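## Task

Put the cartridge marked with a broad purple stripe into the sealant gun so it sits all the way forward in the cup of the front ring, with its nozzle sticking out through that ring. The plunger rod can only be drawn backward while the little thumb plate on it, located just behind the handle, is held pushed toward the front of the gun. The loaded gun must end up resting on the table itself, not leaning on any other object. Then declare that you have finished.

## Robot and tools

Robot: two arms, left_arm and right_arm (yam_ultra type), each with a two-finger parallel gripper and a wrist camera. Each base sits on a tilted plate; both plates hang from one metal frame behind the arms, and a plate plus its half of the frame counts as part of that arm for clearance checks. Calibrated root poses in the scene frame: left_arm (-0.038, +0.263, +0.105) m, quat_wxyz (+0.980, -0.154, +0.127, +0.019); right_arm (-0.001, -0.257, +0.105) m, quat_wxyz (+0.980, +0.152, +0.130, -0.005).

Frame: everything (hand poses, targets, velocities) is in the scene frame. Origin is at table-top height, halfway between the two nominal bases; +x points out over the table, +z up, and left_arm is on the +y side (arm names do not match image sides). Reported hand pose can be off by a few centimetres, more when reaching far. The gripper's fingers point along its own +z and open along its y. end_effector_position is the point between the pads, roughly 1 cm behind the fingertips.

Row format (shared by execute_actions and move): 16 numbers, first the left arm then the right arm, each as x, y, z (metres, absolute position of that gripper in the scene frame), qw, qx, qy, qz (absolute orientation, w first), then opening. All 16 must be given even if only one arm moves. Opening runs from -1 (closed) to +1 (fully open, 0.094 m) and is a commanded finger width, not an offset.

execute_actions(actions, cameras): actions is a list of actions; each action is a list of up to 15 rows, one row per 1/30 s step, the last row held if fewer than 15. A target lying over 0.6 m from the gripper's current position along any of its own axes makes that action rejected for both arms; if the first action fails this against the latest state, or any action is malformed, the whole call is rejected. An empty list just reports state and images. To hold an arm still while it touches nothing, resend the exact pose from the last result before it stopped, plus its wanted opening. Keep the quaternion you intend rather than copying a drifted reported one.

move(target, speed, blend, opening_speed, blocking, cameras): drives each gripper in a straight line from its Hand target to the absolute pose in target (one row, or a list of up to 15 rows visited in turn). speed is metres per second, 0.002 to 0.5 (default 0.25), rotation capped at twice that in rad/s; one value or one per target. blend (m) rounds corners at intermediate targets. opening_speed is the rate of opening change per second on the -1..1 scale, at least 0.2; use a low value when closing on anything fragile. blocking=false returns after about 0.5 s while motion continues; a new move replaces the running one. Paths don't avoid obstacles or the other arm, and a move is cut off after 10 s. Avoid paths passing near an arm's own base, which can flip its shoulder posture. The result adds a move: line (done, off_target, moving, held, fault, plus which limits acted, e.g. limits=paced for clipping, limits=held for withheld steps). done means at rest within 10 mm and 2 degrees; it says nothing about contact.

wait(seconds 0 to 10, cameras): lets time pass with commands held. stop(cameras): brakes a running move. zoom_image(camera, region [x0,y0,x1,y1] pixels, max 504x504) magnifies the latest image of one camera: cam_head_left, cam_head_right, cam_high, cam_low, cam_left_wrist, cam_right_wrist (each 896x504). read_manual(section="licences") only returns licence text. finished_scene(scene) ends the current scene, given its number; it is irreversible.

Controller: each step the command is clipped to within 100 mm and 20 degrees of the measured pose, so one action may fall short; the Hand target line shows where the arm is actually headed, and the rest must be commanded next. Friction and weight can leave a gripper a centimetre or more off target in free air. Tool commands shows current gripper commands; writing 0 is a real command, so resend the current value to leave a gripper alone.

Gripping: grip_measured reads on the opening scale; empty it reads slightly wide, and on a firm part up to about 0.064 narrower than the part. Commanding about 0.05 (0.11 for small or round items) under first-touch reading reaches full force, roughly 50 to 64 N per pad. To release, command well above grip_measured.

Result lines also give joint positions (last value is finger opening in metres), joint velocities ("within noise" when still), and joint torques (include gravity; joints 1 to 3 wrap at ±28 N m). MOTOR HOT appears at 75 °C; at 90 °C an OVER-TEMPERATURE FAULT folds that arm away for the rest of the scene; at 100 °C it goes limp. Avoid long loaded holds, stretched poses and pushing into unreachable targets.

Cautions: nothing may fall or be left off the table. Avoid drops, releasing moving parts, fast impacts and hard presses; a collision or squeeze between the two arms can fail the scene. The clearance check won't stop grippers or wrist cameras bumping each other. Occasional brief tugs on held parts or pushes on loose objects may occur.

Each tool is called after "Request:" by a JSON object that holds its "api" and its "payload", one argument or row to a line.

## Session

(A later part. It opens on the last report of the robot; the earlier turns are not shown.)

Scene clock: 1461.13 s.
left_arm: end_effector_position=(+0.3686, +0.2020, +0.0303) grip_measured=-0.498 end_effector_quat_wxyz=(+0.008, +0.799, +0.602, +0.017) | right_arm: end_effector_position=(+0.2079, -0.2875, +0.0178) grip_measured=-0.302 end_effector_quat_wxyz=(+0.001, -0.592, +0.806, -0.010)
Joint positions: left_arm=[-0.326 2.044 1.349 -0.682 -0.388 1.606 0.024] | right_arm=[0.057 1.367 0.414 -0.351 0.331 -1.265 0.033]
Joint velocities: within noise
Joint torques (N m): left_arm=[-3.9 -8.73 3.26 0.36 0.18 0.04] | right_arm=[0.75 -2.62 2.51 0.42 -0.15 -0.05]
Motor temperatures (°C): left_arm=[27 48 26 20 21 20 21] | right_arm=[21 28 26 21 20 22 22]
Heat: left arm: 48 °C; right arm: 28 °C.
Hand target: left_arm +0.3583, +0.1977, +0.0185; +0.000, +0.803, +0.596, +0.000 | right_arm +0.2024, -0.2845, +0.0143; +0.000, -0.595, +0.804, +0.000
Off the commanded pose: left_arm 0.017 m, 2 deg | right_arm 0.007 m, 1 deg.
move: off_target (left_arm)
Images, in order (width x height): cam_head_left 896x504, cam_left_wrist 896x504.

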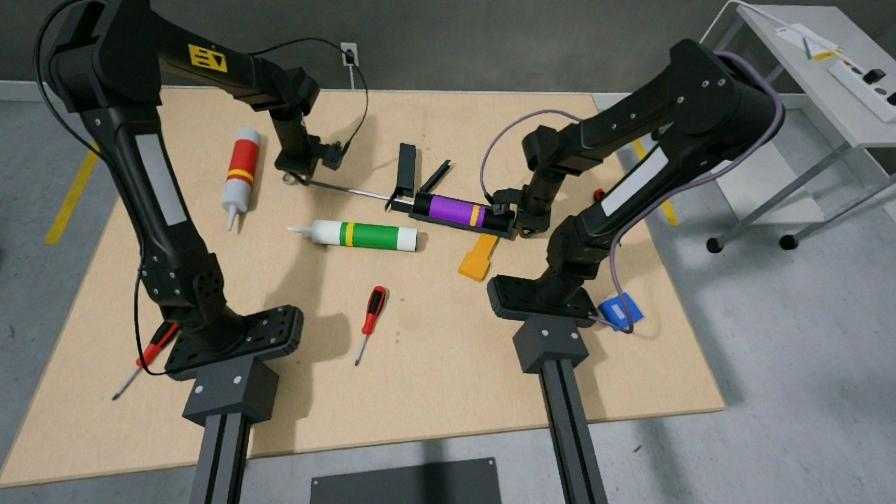

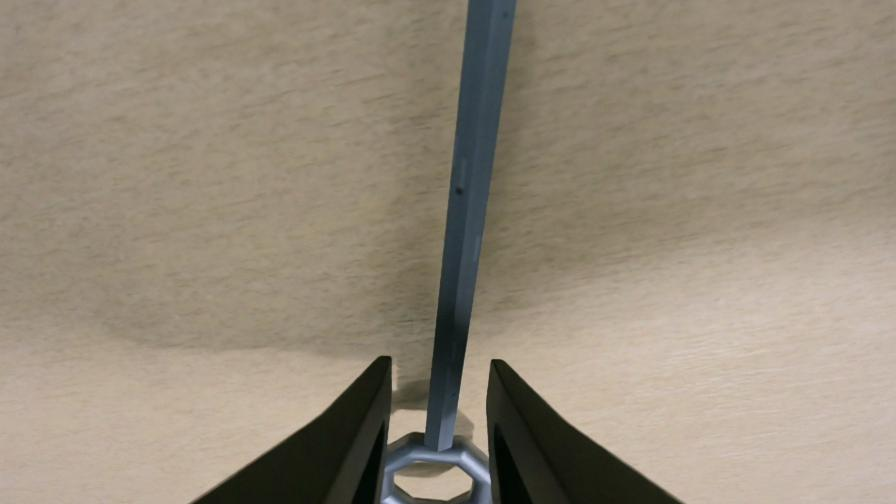

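Request:
{"api": "move", "payload": {
  "target": [
    [0.3585,0.1975,0.018,0,0.8033,0.5955,0,-1.0,0.2025,-0.2845,0.014,0,-0.5948,0.8039,0,-1.0]
  ],
  "speed": [0.05],
  "opening_speed": 0.6,
  "cameras": ["cam_left_wrist","cam_right_wrist"]
}}

Scene clock: 1466.70 s.
left_arm: end_effector_position=(+0.3680, +0.2022, +0.0303) grip_measured=-0.903 end_effector_quat_wxyz=(+0.007, +0.799, +0.601, +0.016) | right_arm: end_effector_position=(+0.2078, -0.2873, +0.0178) grip_measured=-0.848 end_effector_quat_wxyz=(+0.001, -0.592, +0.806, -0.009)
Joint positions: left_arm=[-0.326 2.044 1.349 -0.685 -0.388 1.607 0.005] | right_arm=[0.057 1.367 0.414 -0.351 0.33 -1.266 0.007]
Joint velocities: within noise
Joint torques (N m): left_arm=[-3.92 -8.76 3.29 0.36 0.18 0.04] | right_arm=[0.75 -2.62 2.5 0.42 -0.14 -0.04]
Motor temperatures (°C): left_arm=[27 47 26 20 21 20 21] | right_arm=[21 28 26 21 20 22 22]
Heat: left arm: 47 °C; right arm: 28 °C.
Hand target: left_arm +0.3583, +0.1977, +0.0185; +0.000, +0.803, +0.596, +0.000 | right_arm +0.2024, -0.2845, +0.0143; +0.000, -0.595, +0.804, +0.000
Off the commanded pose: left_arm 0.016 m, 2 deg | right_arm 0.007 m, 1 deg.
move: off_target (left_arm)
Images, in order (width x height): cam_left_wrist 896x504, cam_right_wrist 896x504.

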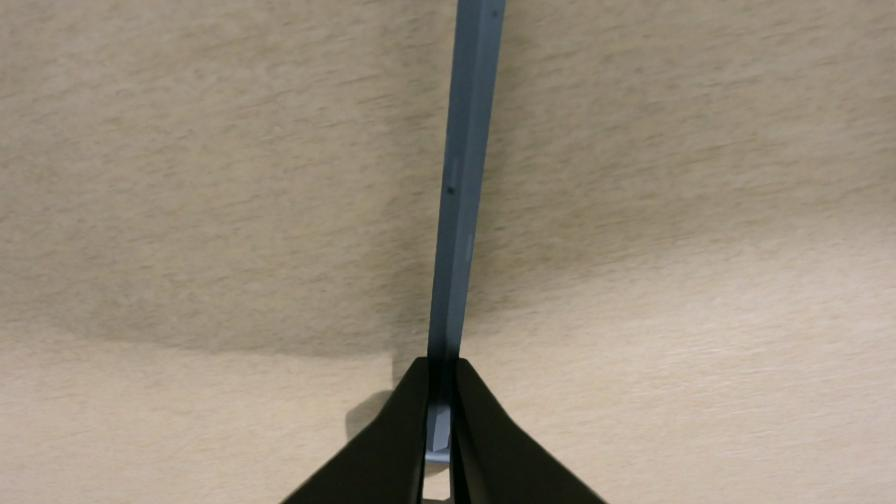

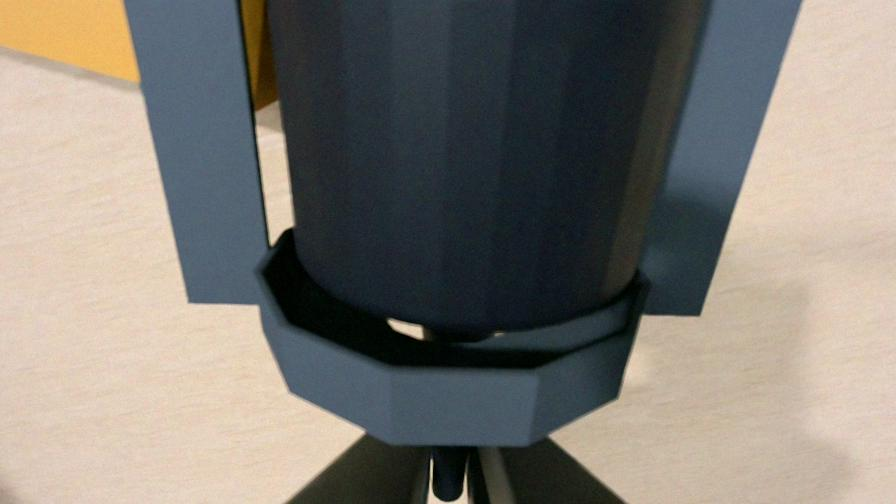

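Request:
{"api": "move", "payload": {
  "target": [
    [0.3585,0.1975,0.018,0,0.8033,0.5955,0,-1.0,0.2025,-0.2845,0.024,0,-0.5948,0.8039,0,-1.0]
  ],
  "speed": [0.03],
  "cameras": ["cam_right_wrist"]
}}

Scene clock: 1471.80 s.
left_arm: end_effector_position=(+0.3680, +0.2022, +0.0303) grip_measured=-0.904 end_effector_quat_wxyz=(+0.007, +0.799, +0.601, +0.016) | right_arm: end_effector_position=(+0.2044, -0.2873, +0.0201) grip_measured=-0.849 end_effector_quat_wxyz=(-0.002, -0.592, +0.806, -0.006)
Joint positions: left_arm=[-0.326 2.044 1.349 -0.685 -0.388 1.607 0.005] | right_arm=[0.06 1.352 0.414 -0.377 0.329 -1.26 0.007]
Joint velocities: within noise
Joint torques (N m): left_arm=[-3.96 -8.73 3.28 0.37 0.17 0.03] | right_arm=[1.76 -4.92 3.92 -0.05 -0.1 0]
Motor temperatures (°C): left_arm=[27 46 26 20 21 20 21] | right_arm=[21 28 26 21 20 22 23]
Heat: left arm: 46 °C; right arm: 28 °C.
Hand target: left_arm +0.3583, +0.1977, +0.0185; +0.000, +0.803, +0.596, +0.000 | right_arm +0.2025, -0.2846, +0.0237; +0.000, -0.595, +0.804, +0.000
Off the commanded pose: left_arm 0.016 m, 2 deg | right_arm 0.005 m, 1 deg.
move: off_target (left_arm)
Images, in order (width x height): cam_right_wrist 896x504.

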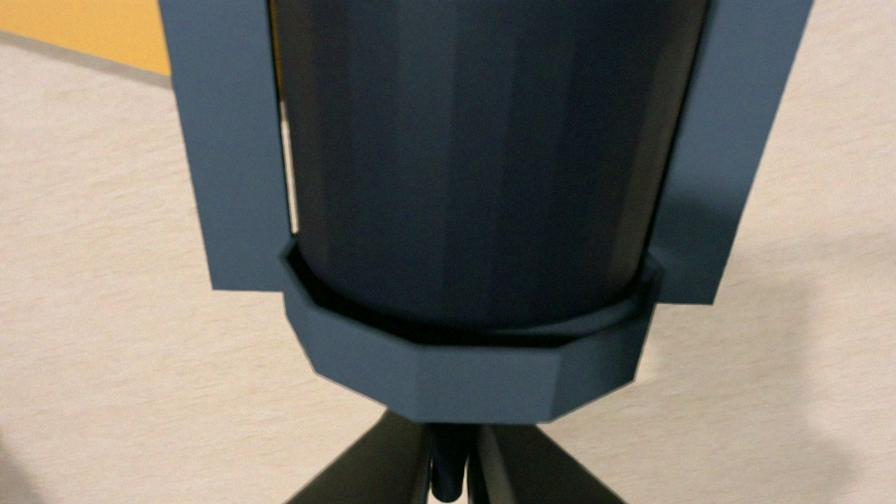

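Request:
{"api": "move", "payload": {
  "target": [
    [0.3585,0.1975,0.018,0,0.8033,0.5955,0,-1.0,0.2060,-0.2860,0.0255,0,-0.5948,0.8039,0,-1.0]
  ],
  "speed": [0.03],
  "cameras": ["cam_right_wrist"]
}}

Scene clock: 1477.60 s.
left_arm: end_effector_position=(+0.3680, +0.2022, +0.0303) grip_measured=-0.904 end_effector_quat_wxyz=(+0.007, +0.799, +0.601, +0.016) | right_arm: end_effector_position=(+0.2039, -0.2874, +0.0201) grip_measured=-0.849 end_effector_quat_wxyz=(-0.003, -0.592, +0.806, -0.005)
Joint positions: left_arm=[-0.326 2.044 1.349 -0.685 -0.388 1.607 0.005] | right_arm=[0.06 1.352 0.414 -0.38 0.329 -1.259 0.007]
Joint velocities: within noise
Joint torques (N m): left_arm=[-3.92 -8.77 3.28 0.36 0.16 0.03] | right_arm=[1.35 -4.7 5.44 -0.14 -0.11 0.01]
Motor temperatures (°C): left_arm=[26 46 26 20 21 20 21] | right_arm=[21 28 26 21 20 22 23]
Heat: left arm: 46 °C; right arm: 28 °C.
Hand target: left_arm +0.3583, +0.1977, +0.0185; +0.000, +0.803, +0.596, +0.000 | right_arm +0.2060, -0.2860, +0.0252; +0.000, -0.595, +0.804, +0.000
Off the commanded pose: left_arm 0.016 m, 2 deg | right_arm 0.006 m, 1 deg.
move: off_target (left_arm)
Images, in order (width x height): cam_right_wrist 896x504.

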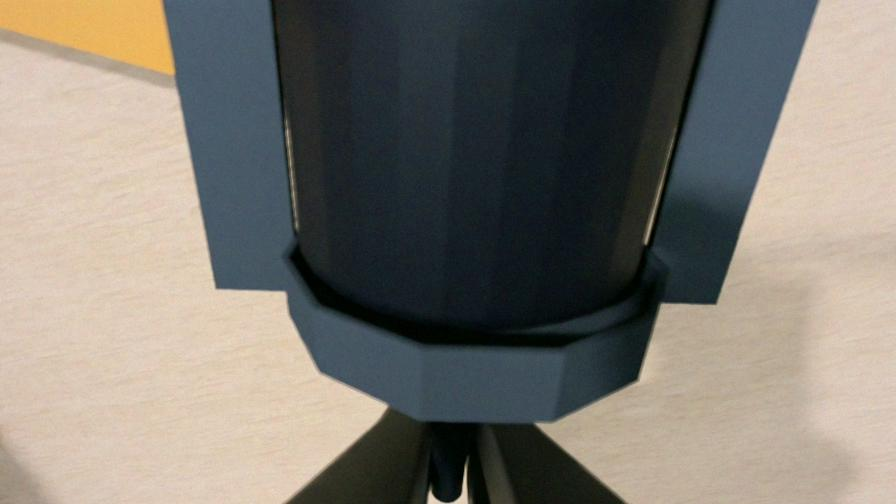

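Request:
{"api": "move", "payload": {
  "target": [
    [0.3585,0.1975,0.018,0,0.8033,0.5955,0,-1.0,0.2115,-0.2860,0.0265,0,-0.5948,0.8039,0,-1.0]
  ],
  "speed": [0.03],
  "cameras": ["cam_right_wrist"]
}}

Scene clock: 1485.30 s.
left_arm: end_effector_position=(+0.3680, +0.2022, +0.0303) grip_measured=-0.904 end_effector_quat_wxyz=(+0.007, +0.799, +0.601, +0.016) | right_arm: end_effector_position=(+0.2057, -0.2880, +0.0222) grip_measured=-0.849 end_effector_quat_wxyz=(-0.005, -0.593, +0.805, -0.004)
Joint positions: left_arm=[-0.326 2.044 1.349 -0.685 -0.388 1.607 0.005] | right_arm=[0.06 1.352 0.429 -0.4 0.329 -1.259 0.007]
Joint velocities: within noise
Joint torques (N m): left_arm=[-3.89 -8.73 3.29 0.35 0.17 0.03] | right_arm=[1.48 -3.51 6.31 -0.08 -0.11 0.02]
Motor temperatures (°C): left_arm=[26 45 25 20 21 20 22] | right_arm=[21 28 26 21 20 22 24]
Heat: left arm: 45 °C; right arm: 28 °C.
Hand target: left_arm +0.3583, +0.1977, +0.0185; +0.000, +0.803, +0.596, +0.000 | right_arm +0.2114, -0.2861, +0.0263; +0.000, -0.595, +0.804, +0.000
Off the commanded pose: left_arm 0.016 m, 2 deg | right_arm 0.008 m, 1 deg.
move: off_target (left_arm)
Images, in order (width x height): cam_right_wrist 896x504.

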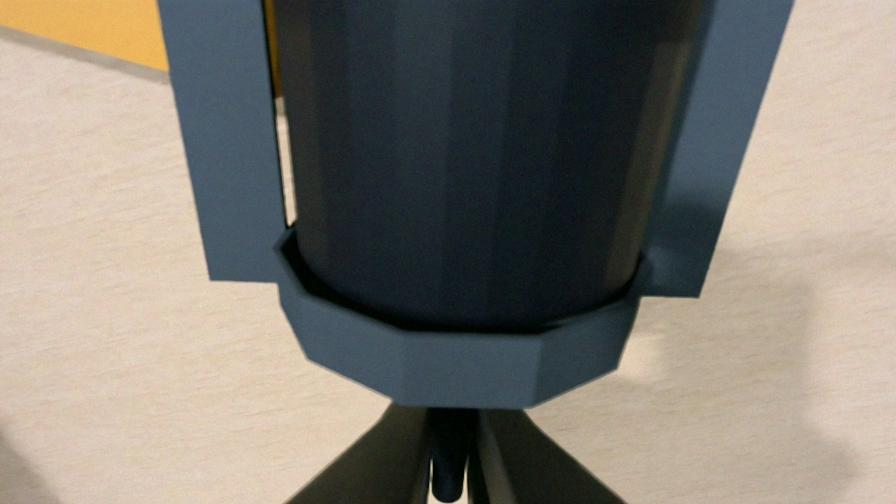

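Request:
{"api": "move", "payload": {
  "target": [
    [0.3605,0.2060,0.018,0,0.8033,0.5955,0,-1.0,0.2085,-0.2975,0.0255,0,-0.5948,0.8039,0,-1.0]
  ],
  "speed": [0.03],
  "cameras": ["cam_right_wrist","cam_left_wrist"]
}}

Scene clock: 1491.47 s.
left_arm: end_effector_position=(+0.3679, +0.2031, +0.0294) grip_measured=-0.904 end_effector_quat_wxyz=(+0.008, +0.802, +0.597, +0.012) | right_arm: end_effector_position=(+0.2039, -0.2941, +0.0217) grip_measured=-0.849 end_effector_quat_wxyz=(-0.004, -0.595, +0.803, +0.005)
Joint positions: left_arm=[-0.319 2.044 1.349 -0.685 -0.379 1.624 0.005] | right_arm=[0.01 1.338 0.429 -0.407 0.302 -1.314 0.007]
Joint velocities: within noise
Joint torques (N m): left_arm=[-2.66 -9.43 3.22 0.36 0.12 0.11] | right_arm=[0.4 -4.57 5.09 0.09 0.01 -0.11]
Motor temperatures (°C): left_arm=[26 45 25 20 21 20 22] | right_arm=[21 28 26 21 20 22 24]
Heat: left arm: 45 °C; right arm: 28 °C.
Hand target: left_arm +0.3603, +0.2061, +0.0184; +0.000, +0.803, +0.596, +0.000 | right_arm +0.2084, -0.2974, +0.0253; +0.000, -0.595, +0.804, +0.000
Off the commanded pose: left_arm 0.014 m, 2 deg | right_arm 0.007 m, 1 deg.
move: off_target (left_arm)
Images, in order (width x height): cam_left_wrist 896x504, cam_right_wrist 896x504.

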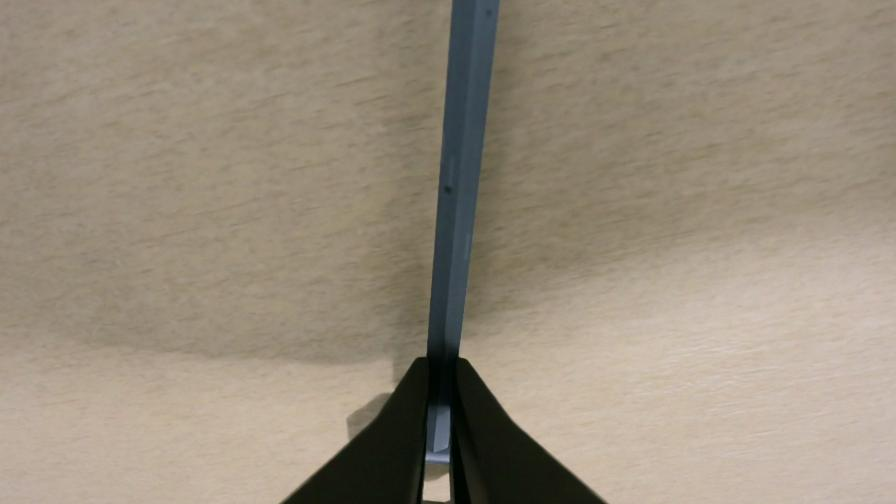

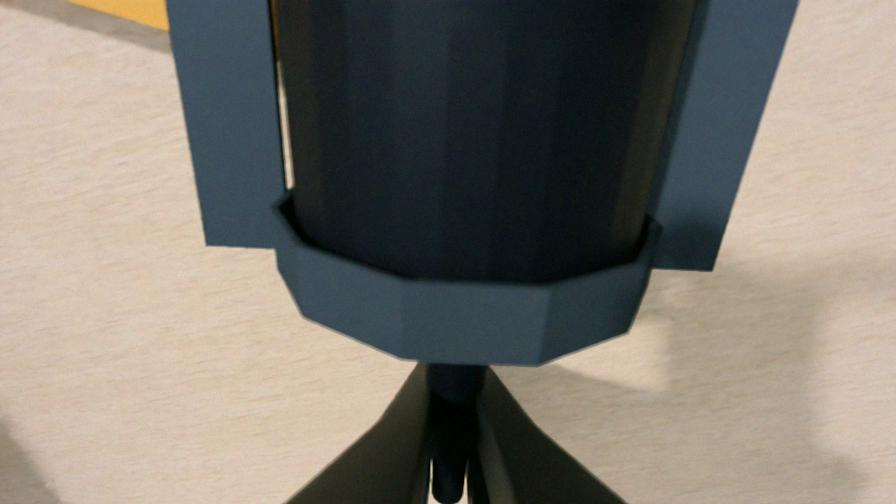

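Request:
{"api": "move", "payload": {
  "target": [
    [0.3630,0.2140,0.018,0,0.8033,0.5955,0,-1.0,0.2065,-0.3060,0.0245,0,-0.5948,0.8039,0,-1.0]
  ],
  "speed": [0.03],
  "cameras": ["cam_right_wrist","cam_left_wrist"]
}}

Scene clock: 1496.97 s.
left_arm: end_effector_position=(+0.3670, +0.2039, +0.0277) grip_measured=-0.904 end_effector_quat_wxyz=(+0.013, +0.805, +0.593, +0.003) | right_arm: end_effector_position=(+0.2046, -0.2951, +0.0228) grip_measured=-0.850 end_effector_quat_wxyz=(+0.011, -0.597, +0.802, +0.018)
Joint positions: left_arm=[-0.307 2.044 1.349 -0.686 -0.356 1.642 0.005] | right_arm=[-0.032 1.317 0.429 -0.411 0.251 -1.361 0.007]
Joint velocities: within noise
Joint torques (N m): left_arm=[-1.91 -9.94 3.45 0.35 -0.05 0.12] | right_arm=[-0.08 -4.19 4.51 0.19 0.37 -0.04]
Motor temperatures (°C): left_arm=[26 45 25 20 20 20 22] | right_arm=[21 28 26 21 20 22 24]
Heat: left arm: 45 °C; right arm: 28 °C.
Hand target: left_arm +0.3627, +0.2138, +0.0184; +0.000, +0.803, +0.595, +0.000 | right_arm +0.2064, -0.3057, +0.0245; +0.000, -0.595, +0.804, +0.000
Off the commanded pose: left_arm 0.015 m, 2 deg | right_arm 0.011 m, 2 deg.
move: off_target (left_arm, right_arm)
Images, in order (width x height): cam_left_wrist 896x504, cam_right_wrist 896x504.

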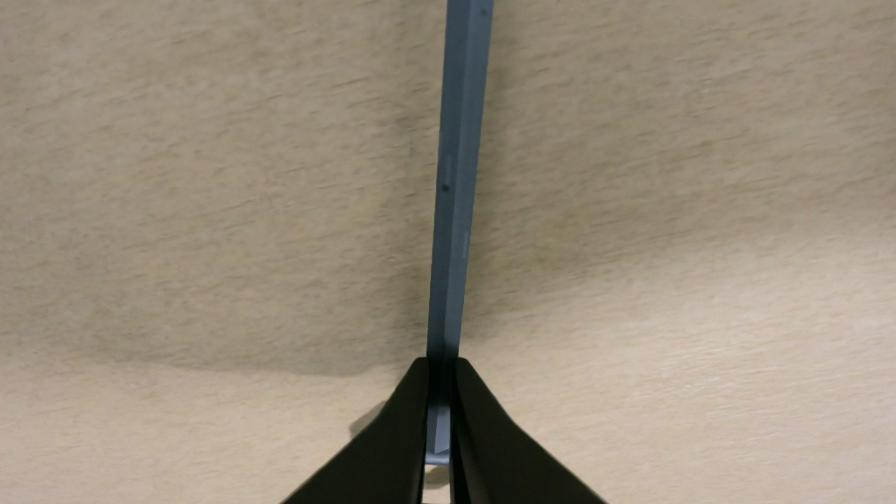

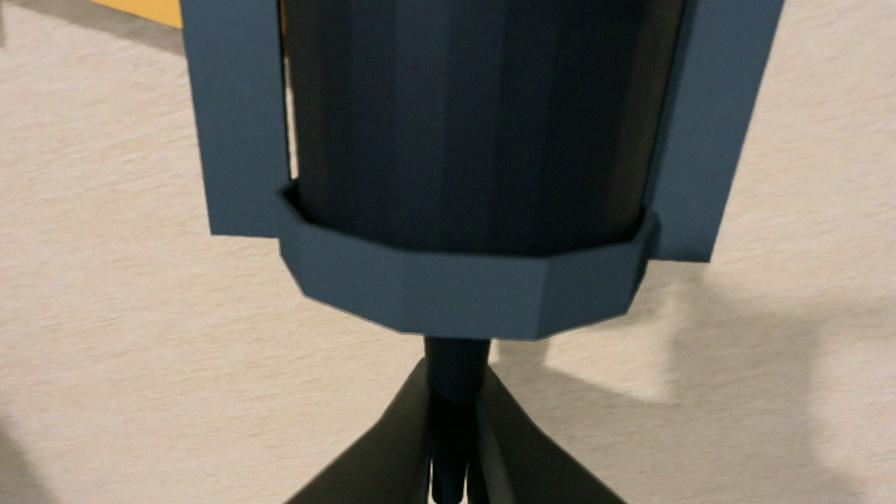

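Request:
{"api": "move", "payload": {
  "target": [
    [0.3640,0.2180,0.018,0,0.8033,0.5955,0,-1.0,0.2050,-0.3120,0.0245,0,-0.5948,0.8039,0,-1.0]
  ],
  "speed": [0.03],
  "cameras": ["cam_right_wrist","cam_high"]
}}

Scene clock: 1503.53 s.
left_arm: end_effector_position=(+0.3662, +0.2044, +0.0267) grip_measured=-0.905 end_effector_quat_wxyz=(+0.016, +0.806, +0.592, -0.004) | right_arm: end_effector_position=(+0.2055, -0.2960, +0.0236) grip_measured=-0.851 end_effector_quat_wxyz=(+0.022, -0.597, +0.801, +0.026)
Joint positions: left_arm=[-0.3 2.044 1.349 -0.688 -0.342 1.652 0.004] | right_arm=[-0.061 1.304 0.429 -0.412 0.217 -1.394 0.007]
Joint velocities: within noise
Joint torques (N m): left_arm=[-1.68 -10.22 3.52 0.35 -0.17 0.13] | right_arm=[-0.29 -4.22 4.29 0.18 0.63 -0.07]
Motor temperatures (°C): left_arm=[26 45 25 20 20 20 22] | right_arm=[21 28 26 21 21 22 24]
Heat: left arm: 45 °C; right arm: 28 °C.
Hand target: left_arm +0.3637, +0.2177, +0.0184; +0.000, +0.803, +0.595, +0.000 | right_arm +0.2049, -0.3114, +0.0246; +0.000, -0.595, +0.804, +0.001
Off the commanded pose: left_arm 0.016 m, 2 deg | right_arm 0.016 m, 4 deg.
move: off_target (left_arm, right_arm)
Images, in order (width x height): cam_high 896x504, cam_right_wrist 896x504.

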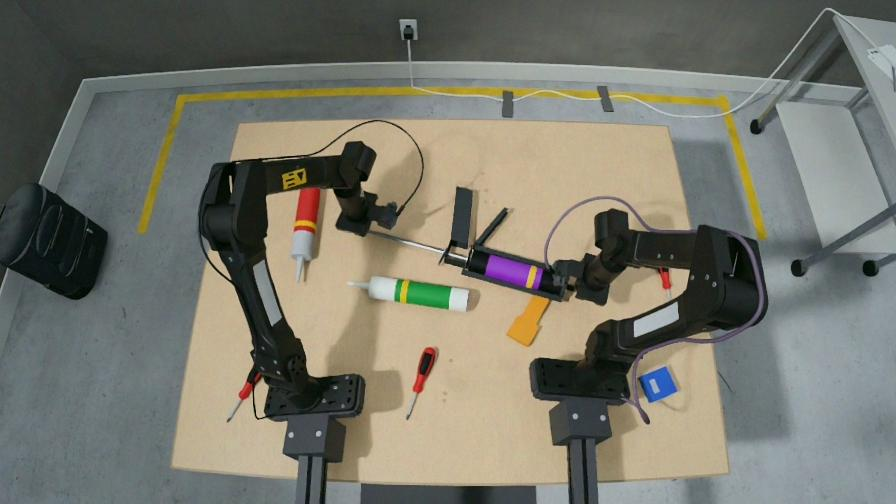

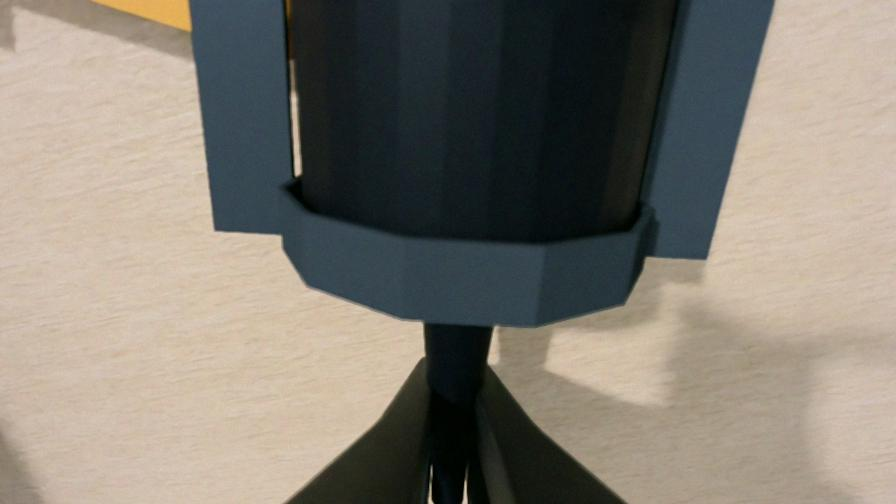

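Request:
{"api": "move", "payload": {
  "target": [
    [0.3640,0.2050,0.024,0,0.8033,0.5955,0,-1.0,0.2035,-0.2955,0.0165,0,-0.5948,0.8039,0,-1.0],
    [0.3640,0.2050,0.024,0,0.8033,0.5955,0,-0.5,0.2035,-0.2955,0.0165,0,-0.5948,0.8039,0,-0.4],
    [0.3640,0.2050,0.12,0,0.8033,0.5955,0,-0.5,0.2035,-0.2955,0.12,0,-0.5948,0.8039,0,-0.4]
  ],
  "speed": [0.03,0.05,0.08],
  "opening_speed": 0.6,
  "cameras": ["cam_right_wrist","cam_high","cam_left_wrist"]
}}

Scene clock: 1513.87 s.
left_arm: end_effector_position=(+0.3588, +0.2077, +0.1050) grip_measured=-0.502 end_effector_quat_wxyz=(-0.012, +0.804, +0.594, -0.011) | right_arm: end_effector_position=(+0.1966, -0.2940, +0.1112) grip_measured=-0.402 end_effector_quat_wxyz=(-0.010, -0.598, +0.801, +0.008)
Joint positions: left_arm=[-0.384 1.943 1.504 -1.031 -0.377 1.538 0.023] | right_arm=[0.193 1.055 0.627 -0.962 0.343 -1.127 0.028]
Joint velocities: within noise
Joint torques (N m): left_arm=[-5.61 -12.48 6.41 0.04 -0.03 -0.11] | right_arm=[1.36 -3.29 8.46 0 0.06 0.02]
Motor temperatures (°C): left_arm=[26 45 26 20 21 20 22] | right_arm=[21 28 26 21 21 22 24]
Heat: left arm: 45 °C; right arm: 28 °C.
Hand target: left_arm +0.3638, +0.2051, +0.1198; +0.000, +0.803, +0.596, +0.000 | right_arm +0.2034, -0.2955, +0.1196; +0.000, -0.595, +0.804, +0.000
Off the commanded pose: left_arm 0.016 m, 2 deg | right_arm 0.011 m, 2 deg.
move: off_target (left_arm, right_arm)
Images, in order (width x height): cam_high 896x504, cam_left_wrist 896x504, cam_right_wrist 896x504.

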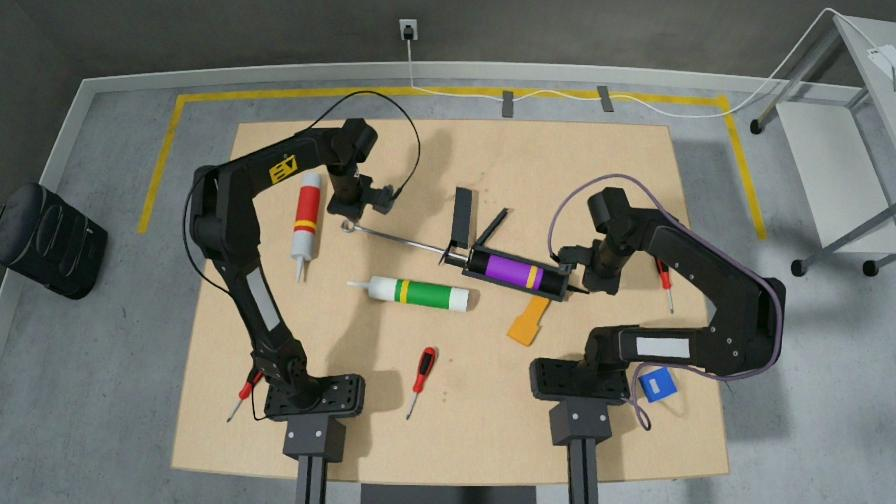

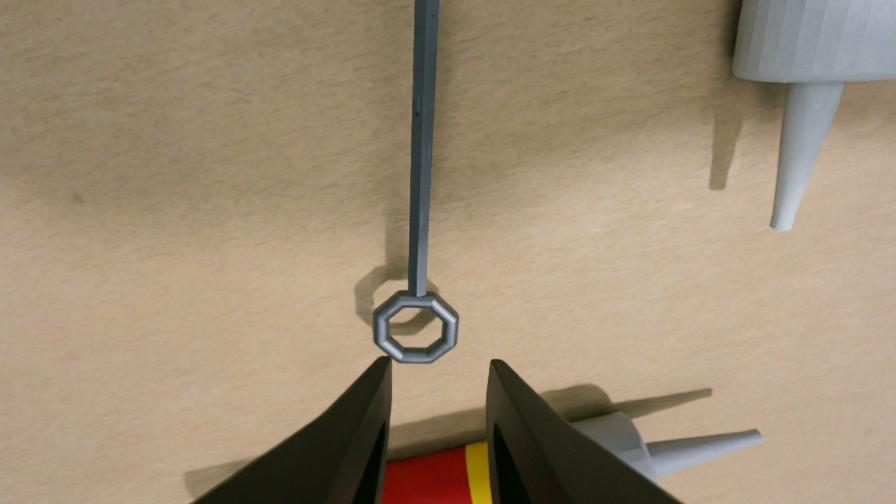

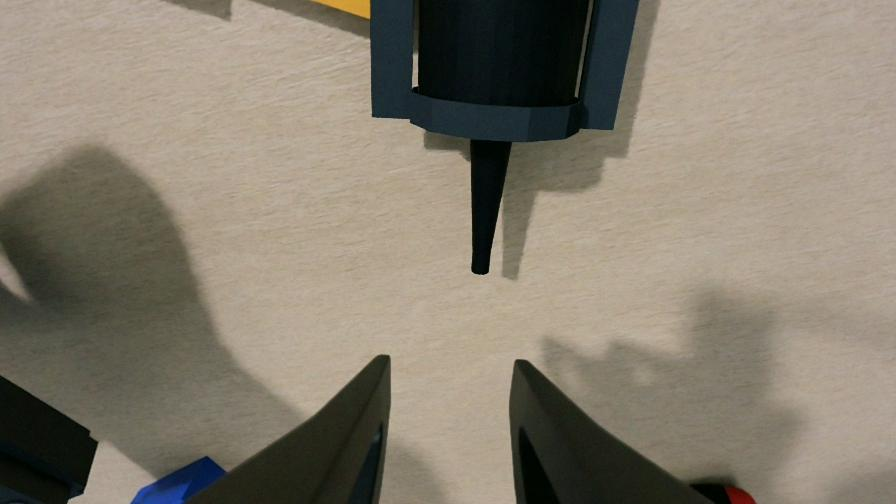

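Request:
{"api": "move", "payload": {
  "target": [
    [0.33,0.10,0.18,0,0.8033,0.5955,0,-0.5,0.220,-0.310,0.20,0,-0.5948,0.8039,0,-0.3],
    [0.304,0.0,0.20,0,0.7933,0.6088,0,-0.5,0.235,-0.327,0.20,0,0.1564,0.9877,0,-0.3],
    [0.304,0.0,0.20,0,0.7933,0.6088,0,-0.5,0.215,-0.327,0.15,0,0.7343,0.6788,0,-0.3]
  ],
  "speed": [0.2,0.5,0.5]
}}

Request:
{"api": "zoom_image", "payload": {
  "camera": "cam_right_wrist",
  "region": [400, 200, 600, 400]
}}

Request:
{"api": "zoom_image", "payload": {
  "camera": "cam_left_wrist",
  "region": [330, 0, 580, 250]
}}

Scene clock: 1532.90 s.
left_arm: end_effector_position=(+0.3101, +0.0096, +0.2017) grip_measured=-0.502 end_effector_quat_wxyz=(+0.004, +0.790, +0.614, +0.003) | right_arm: end_effector_position=(+0.2171, -0.3274, +0.1513) grip_measured=-0.302 end_effector_quat_wxyz=(-0.006, +0.733, +0.681, -0.001)
Joint positions: left_arm=[-0.924 2.281 2.086 -1.456 -0.399 0.921 0.023] | right_arm=[0.057 1.031 0.818 -1.115 0.31 1.654 0.033]
Joint velocities: within noise
Joint torques (N m): left_arm=[-6.76 -9.29 6.94 0.13 0.09 -0.11] | right_arm=[1.11 -3.92 4.37 0.38 0.07 0.11]
Motor temperatures (°C): left_arm=[27 46 27 20 20 20 21] | right_arm=[21 28 27 21 21 22 23]
Heat: left arm: 46 °C; right arm: 28 °C.
Hand target: left_arm +0.3038, +0.0003, +0.1999; +0.000, +0.793, +0.609, +0.000 | right_arm +0.2150, -0.3270, +0.1500; +0.000, +0.734, +0.679, +0.000
Off the commanded pose: left_arm 0.011 m, 1 deg | right_arm 0.002 m, 1 deg.
move: off_target (left_arm)

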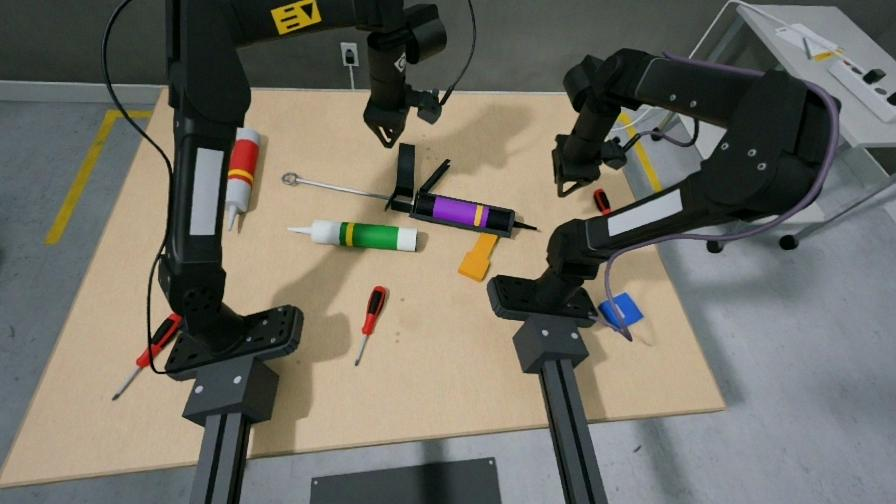

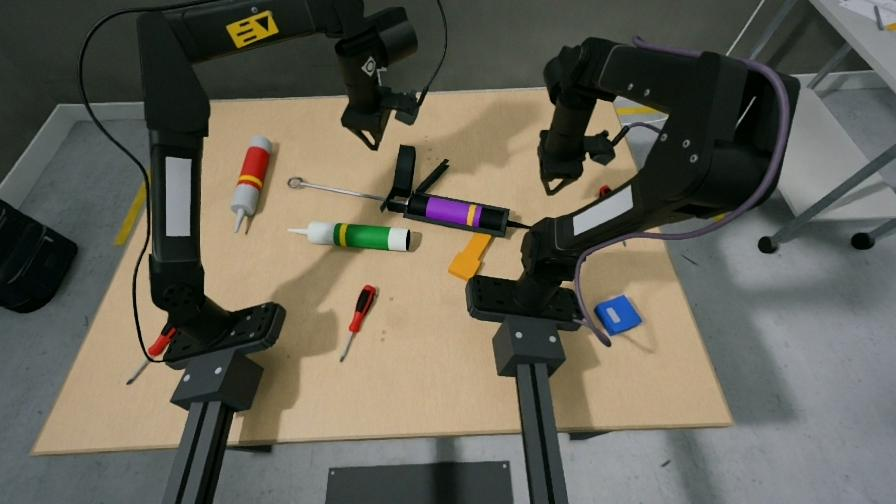

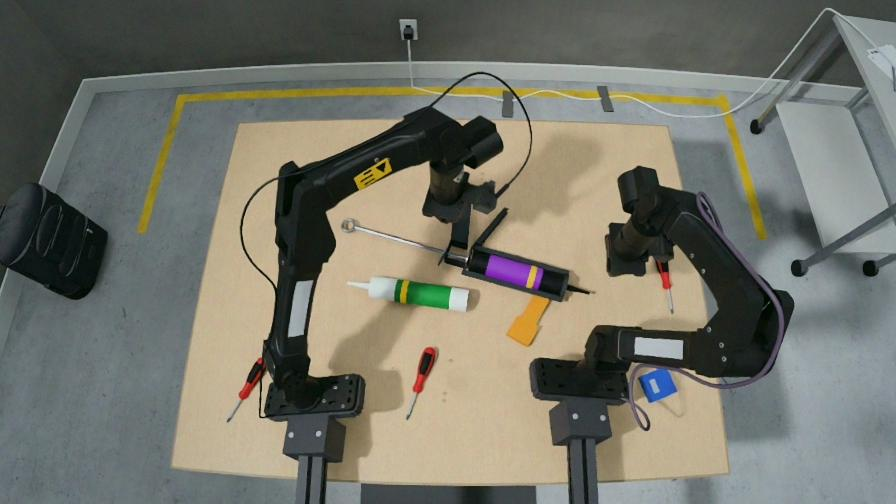

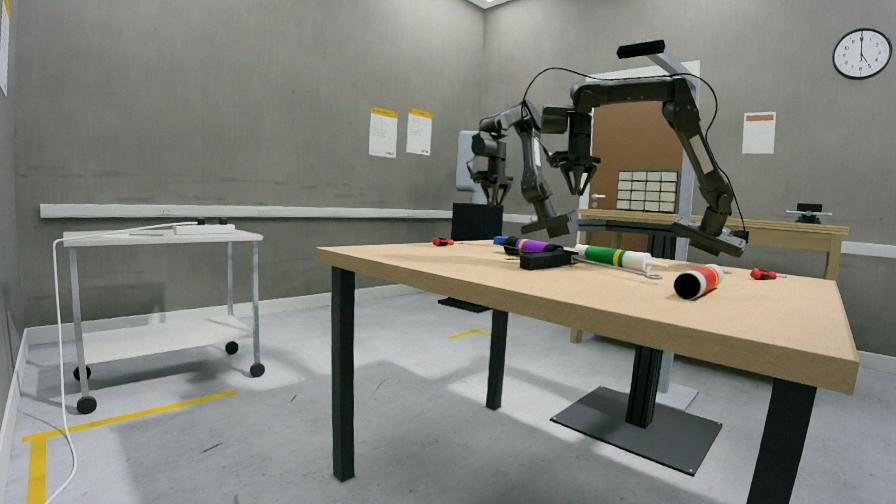

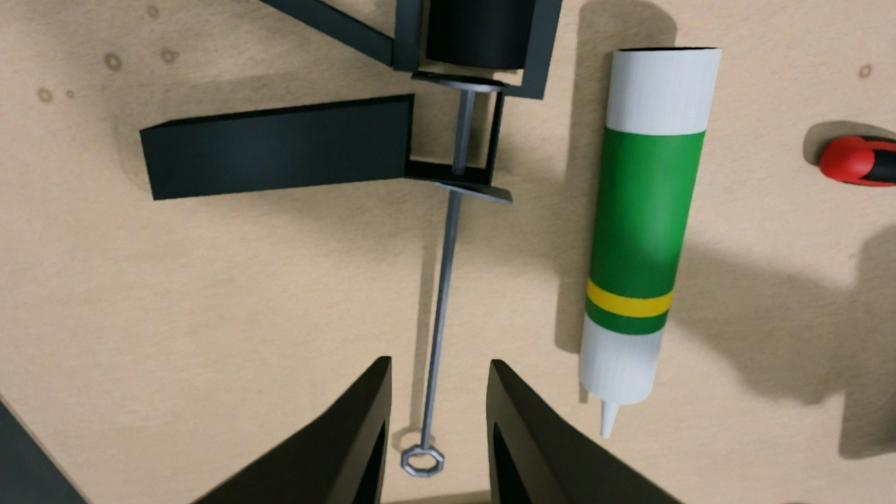

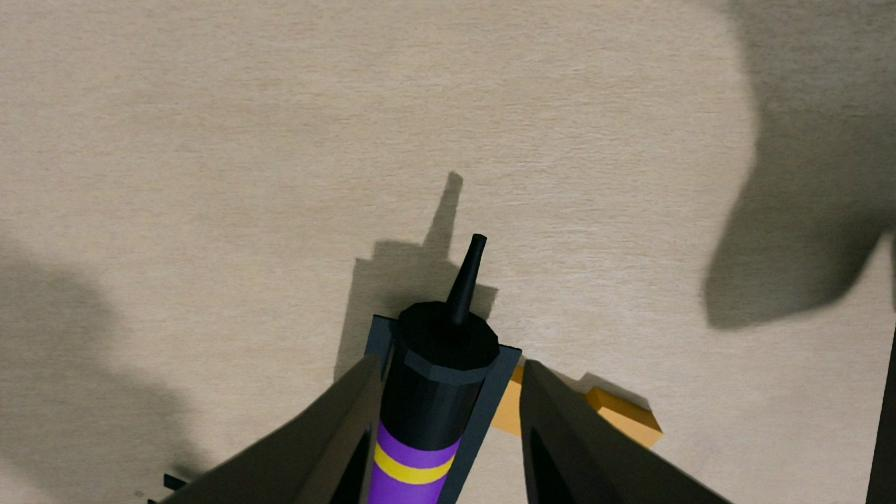

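Scaled by 2.520 from the camera's 896x504 image, which has a finer 1280x720 frame.

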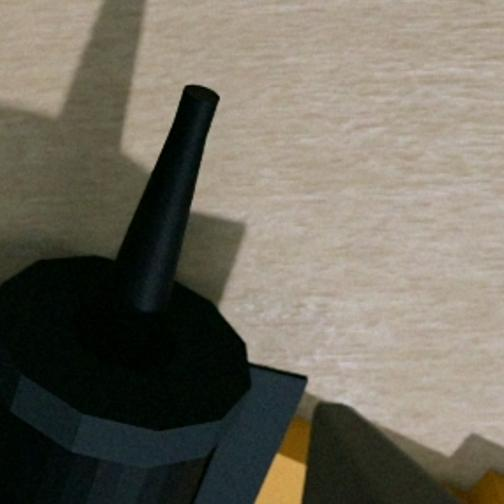

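Scaled by 2.016 from the camera's 896x504 image, which has a finer 1280x720 frame.

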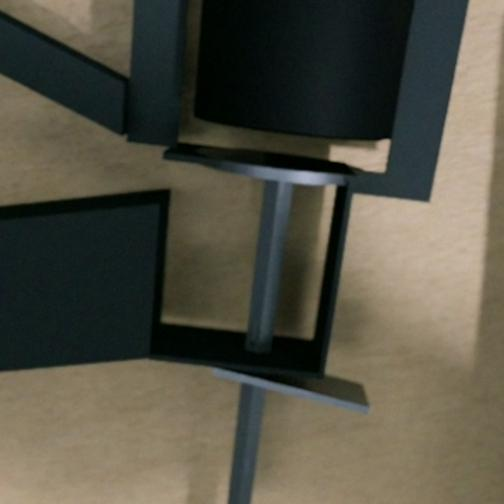

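Request:
{"api": "zoom_image", "payload": {
  "camera": "cam_right_wrist",
  "region": [440, 310, 680, 504]
}}

Request:
{"api": "zoom_image", "payload": {
  "camera": "cam_high",
  "region": [430, 230, 610, 350]
}}

Request:
{"api": "zoom_image", "payload": {
  "camera": "cam_low",
  "region": [480, 225, 600, 280]
}}

Scaled by 2.100 from the camera's 896x504 image, which has a finer 1280x720 frame.

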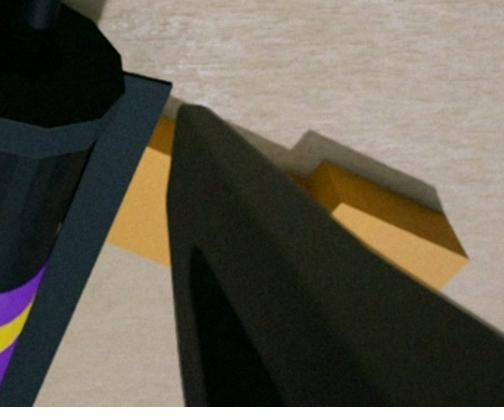

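Scaled by 2.800 from the camera's 896x504 image, which has a finer 1280x720 frame.

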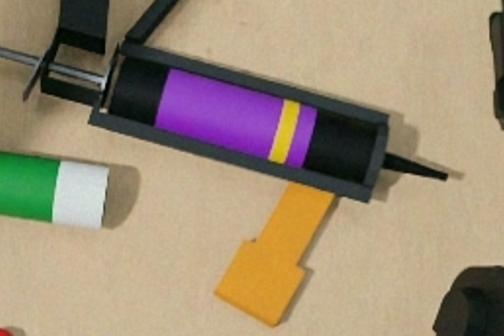

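Scaled by 4.200 from the camera's 896x504 image, which has a finer 1280x720 frame.

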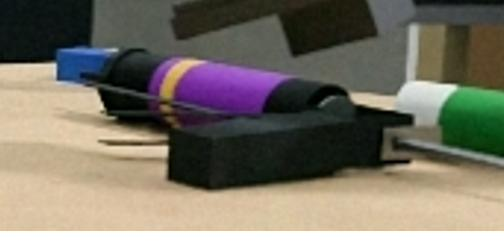

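Request:
{"api": "move", "payload": {
  "target": [
    [0.304,0.0,0.20,0,0.7933,0.6088,0,-0.5,0.235,-0.320,0.20,0,0.1564,0.9877,0,-0.3],
    [0.304,0.0,0.20,0,0.7933,0.6088,0,-0.5,0.212,-0.283,0.12,0,-0.5948,0.8039,0,-0.3]
  ],
  "speed": [0.5,0.5],
  "cameras": ["cam_right_wrist"]
}}

Scene clock: 1574.73 s.
left_arm: end_effector_position=(+0.3101, +0.0096, +0.2017) grip_measured=-0.502 end_effector_quat_wxyz=(+0.004, +0.789, +0.614, +0.003) | right_arm: end_effector_position=(+0.2154, -0.2845, +0.1242) grip_measured=-0.302 end_effector_quat_wxyz=(+0.001, -0.592, +0.806, -0.004)
Joint positions: left_arm=[-0.924 2.281 2.086 -1.456 -0.399 0.921 0.023] | right_arm=[0.269 1.104 0.7 -0.981 0.368 -1.043 0.033]
Joint velocities: within noise
Joint torques (N m): left_arm=[-6.79 -9.32 6.93 0.13 0.08 -0.11] | right_arm=[0.68 -2.41 4.16 0.44 -0.06 -0.02]
Motor temperatures (°C): left_arm=[28 46 29 20 20 20 20] | right_arm=[21 28 26 21 21 22 23]
Heat: left arm: 46 °C; right arm: 28 °C.
Hand target: left_arm +0.3038, +0.0002, +0.1999; +0.000, +0.793, +0.609, +0.000 | right_arm +0.2119, -0.2830, +0.1201; +0.000, -0.595, +0.804, +0.000
Off the commanded pose: left_arm 0.011 m, 1 deg | right_arm 0.006 m, 1 deg.
move: off_target (left_arm)
Images, in order (width x height): cam_right_wrist 896x504.

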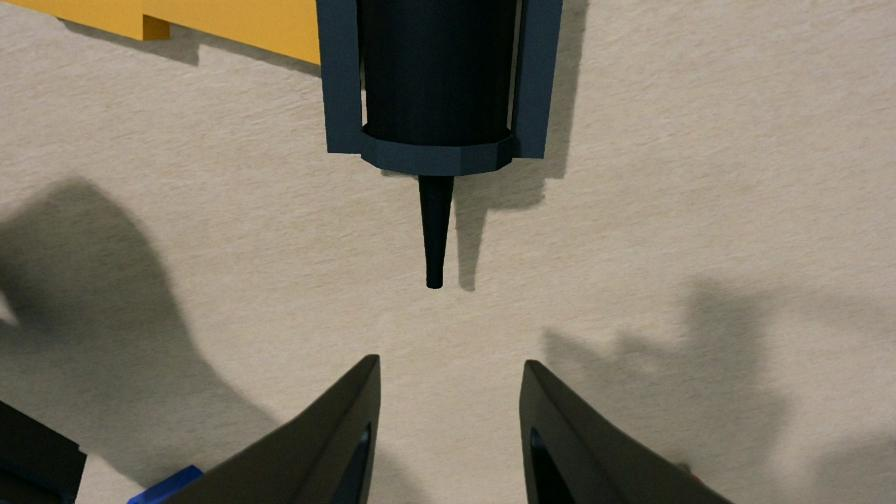

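Request:
{"api": "move", "payload": {
  "target": [
    [0.304,0.0,0.20,0,0.7933,0.6088,0,-0.5,0.2045,-0.2885,0.06,0,-0.5948,0.8039,0,-0.3],
    [0.304,0.0,0.20,0,0.7933,0.6088,0,-0.5,0.2035,-0.2885,0.016,0,-0.5948,0.8039,0,-0.3]
  ],
  "speed": [0.15,0.06],
  "cameras": ["cam_right_wrist"]
}}

Scene clock: 1583.53 s.
left_arm: end_effector_position=(+0.3101, +0.0096, +0.2017) grip_measured=-0.502 end_effector_quat_wxyz=(+0.004, +0.789, +0.614, +0.003) | right_arm: end_effector_position=(+0.2088, -0.2917, +0.0199) grip_measured=-0.302 end_effector_quat_wxyz=(+0.001, -0.591, +0.806, -0.010)
Joint positions: left_arm=[-0.924 2.281 2.086 -1.456 -0.399 0.921 0.023] | right_arm=[0.038 1.353 0.421 -0.367 0.327 -1.283 0.033]
Joint velocities: within noise
Joint torques (N m): left_arm=[-6.79 -9.29 6.94 0.13 0.09 -0.11] | right_arm=[0.7 -2.63 2.56 0.37 -0.14 -0.04]
Motor temperatures (°C): left_arm=[28 46 29 20 20 20 20] | right_arm=[21 28 26 21 21 22 23]
Heat: left arm: 46 °C; right arm: 28 °C.
Hand target: left_arm +0.3038, +0.0002, +0.1999; +0.000, +0.793, +0.609, +0.000 | right_arm +0.2035, -0.2885, +0.0163; +0.000, -0.595, +0.804, +0.000
Off the commanded pose: left_arm 0.011 m, 1 deg | right_arm 0.007 m, 1 deg.
move: off_target (left_arm)
Images, in order (width x height): cam_right_wrist 896x504.

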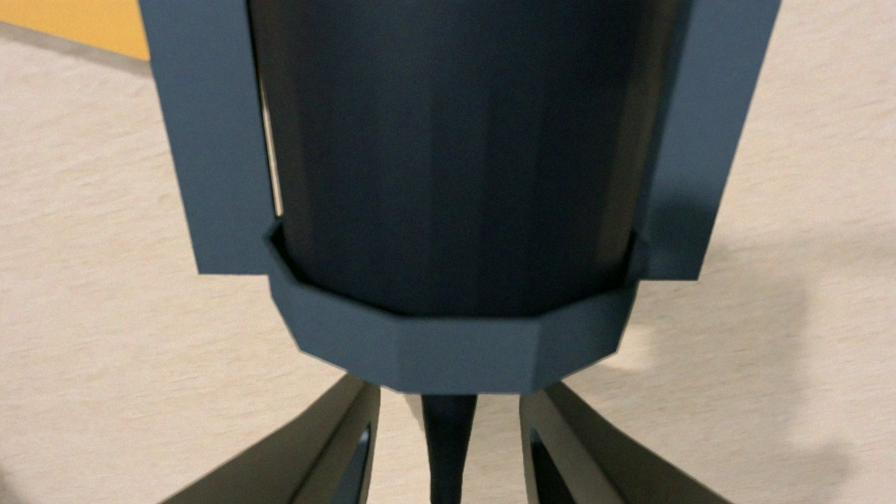

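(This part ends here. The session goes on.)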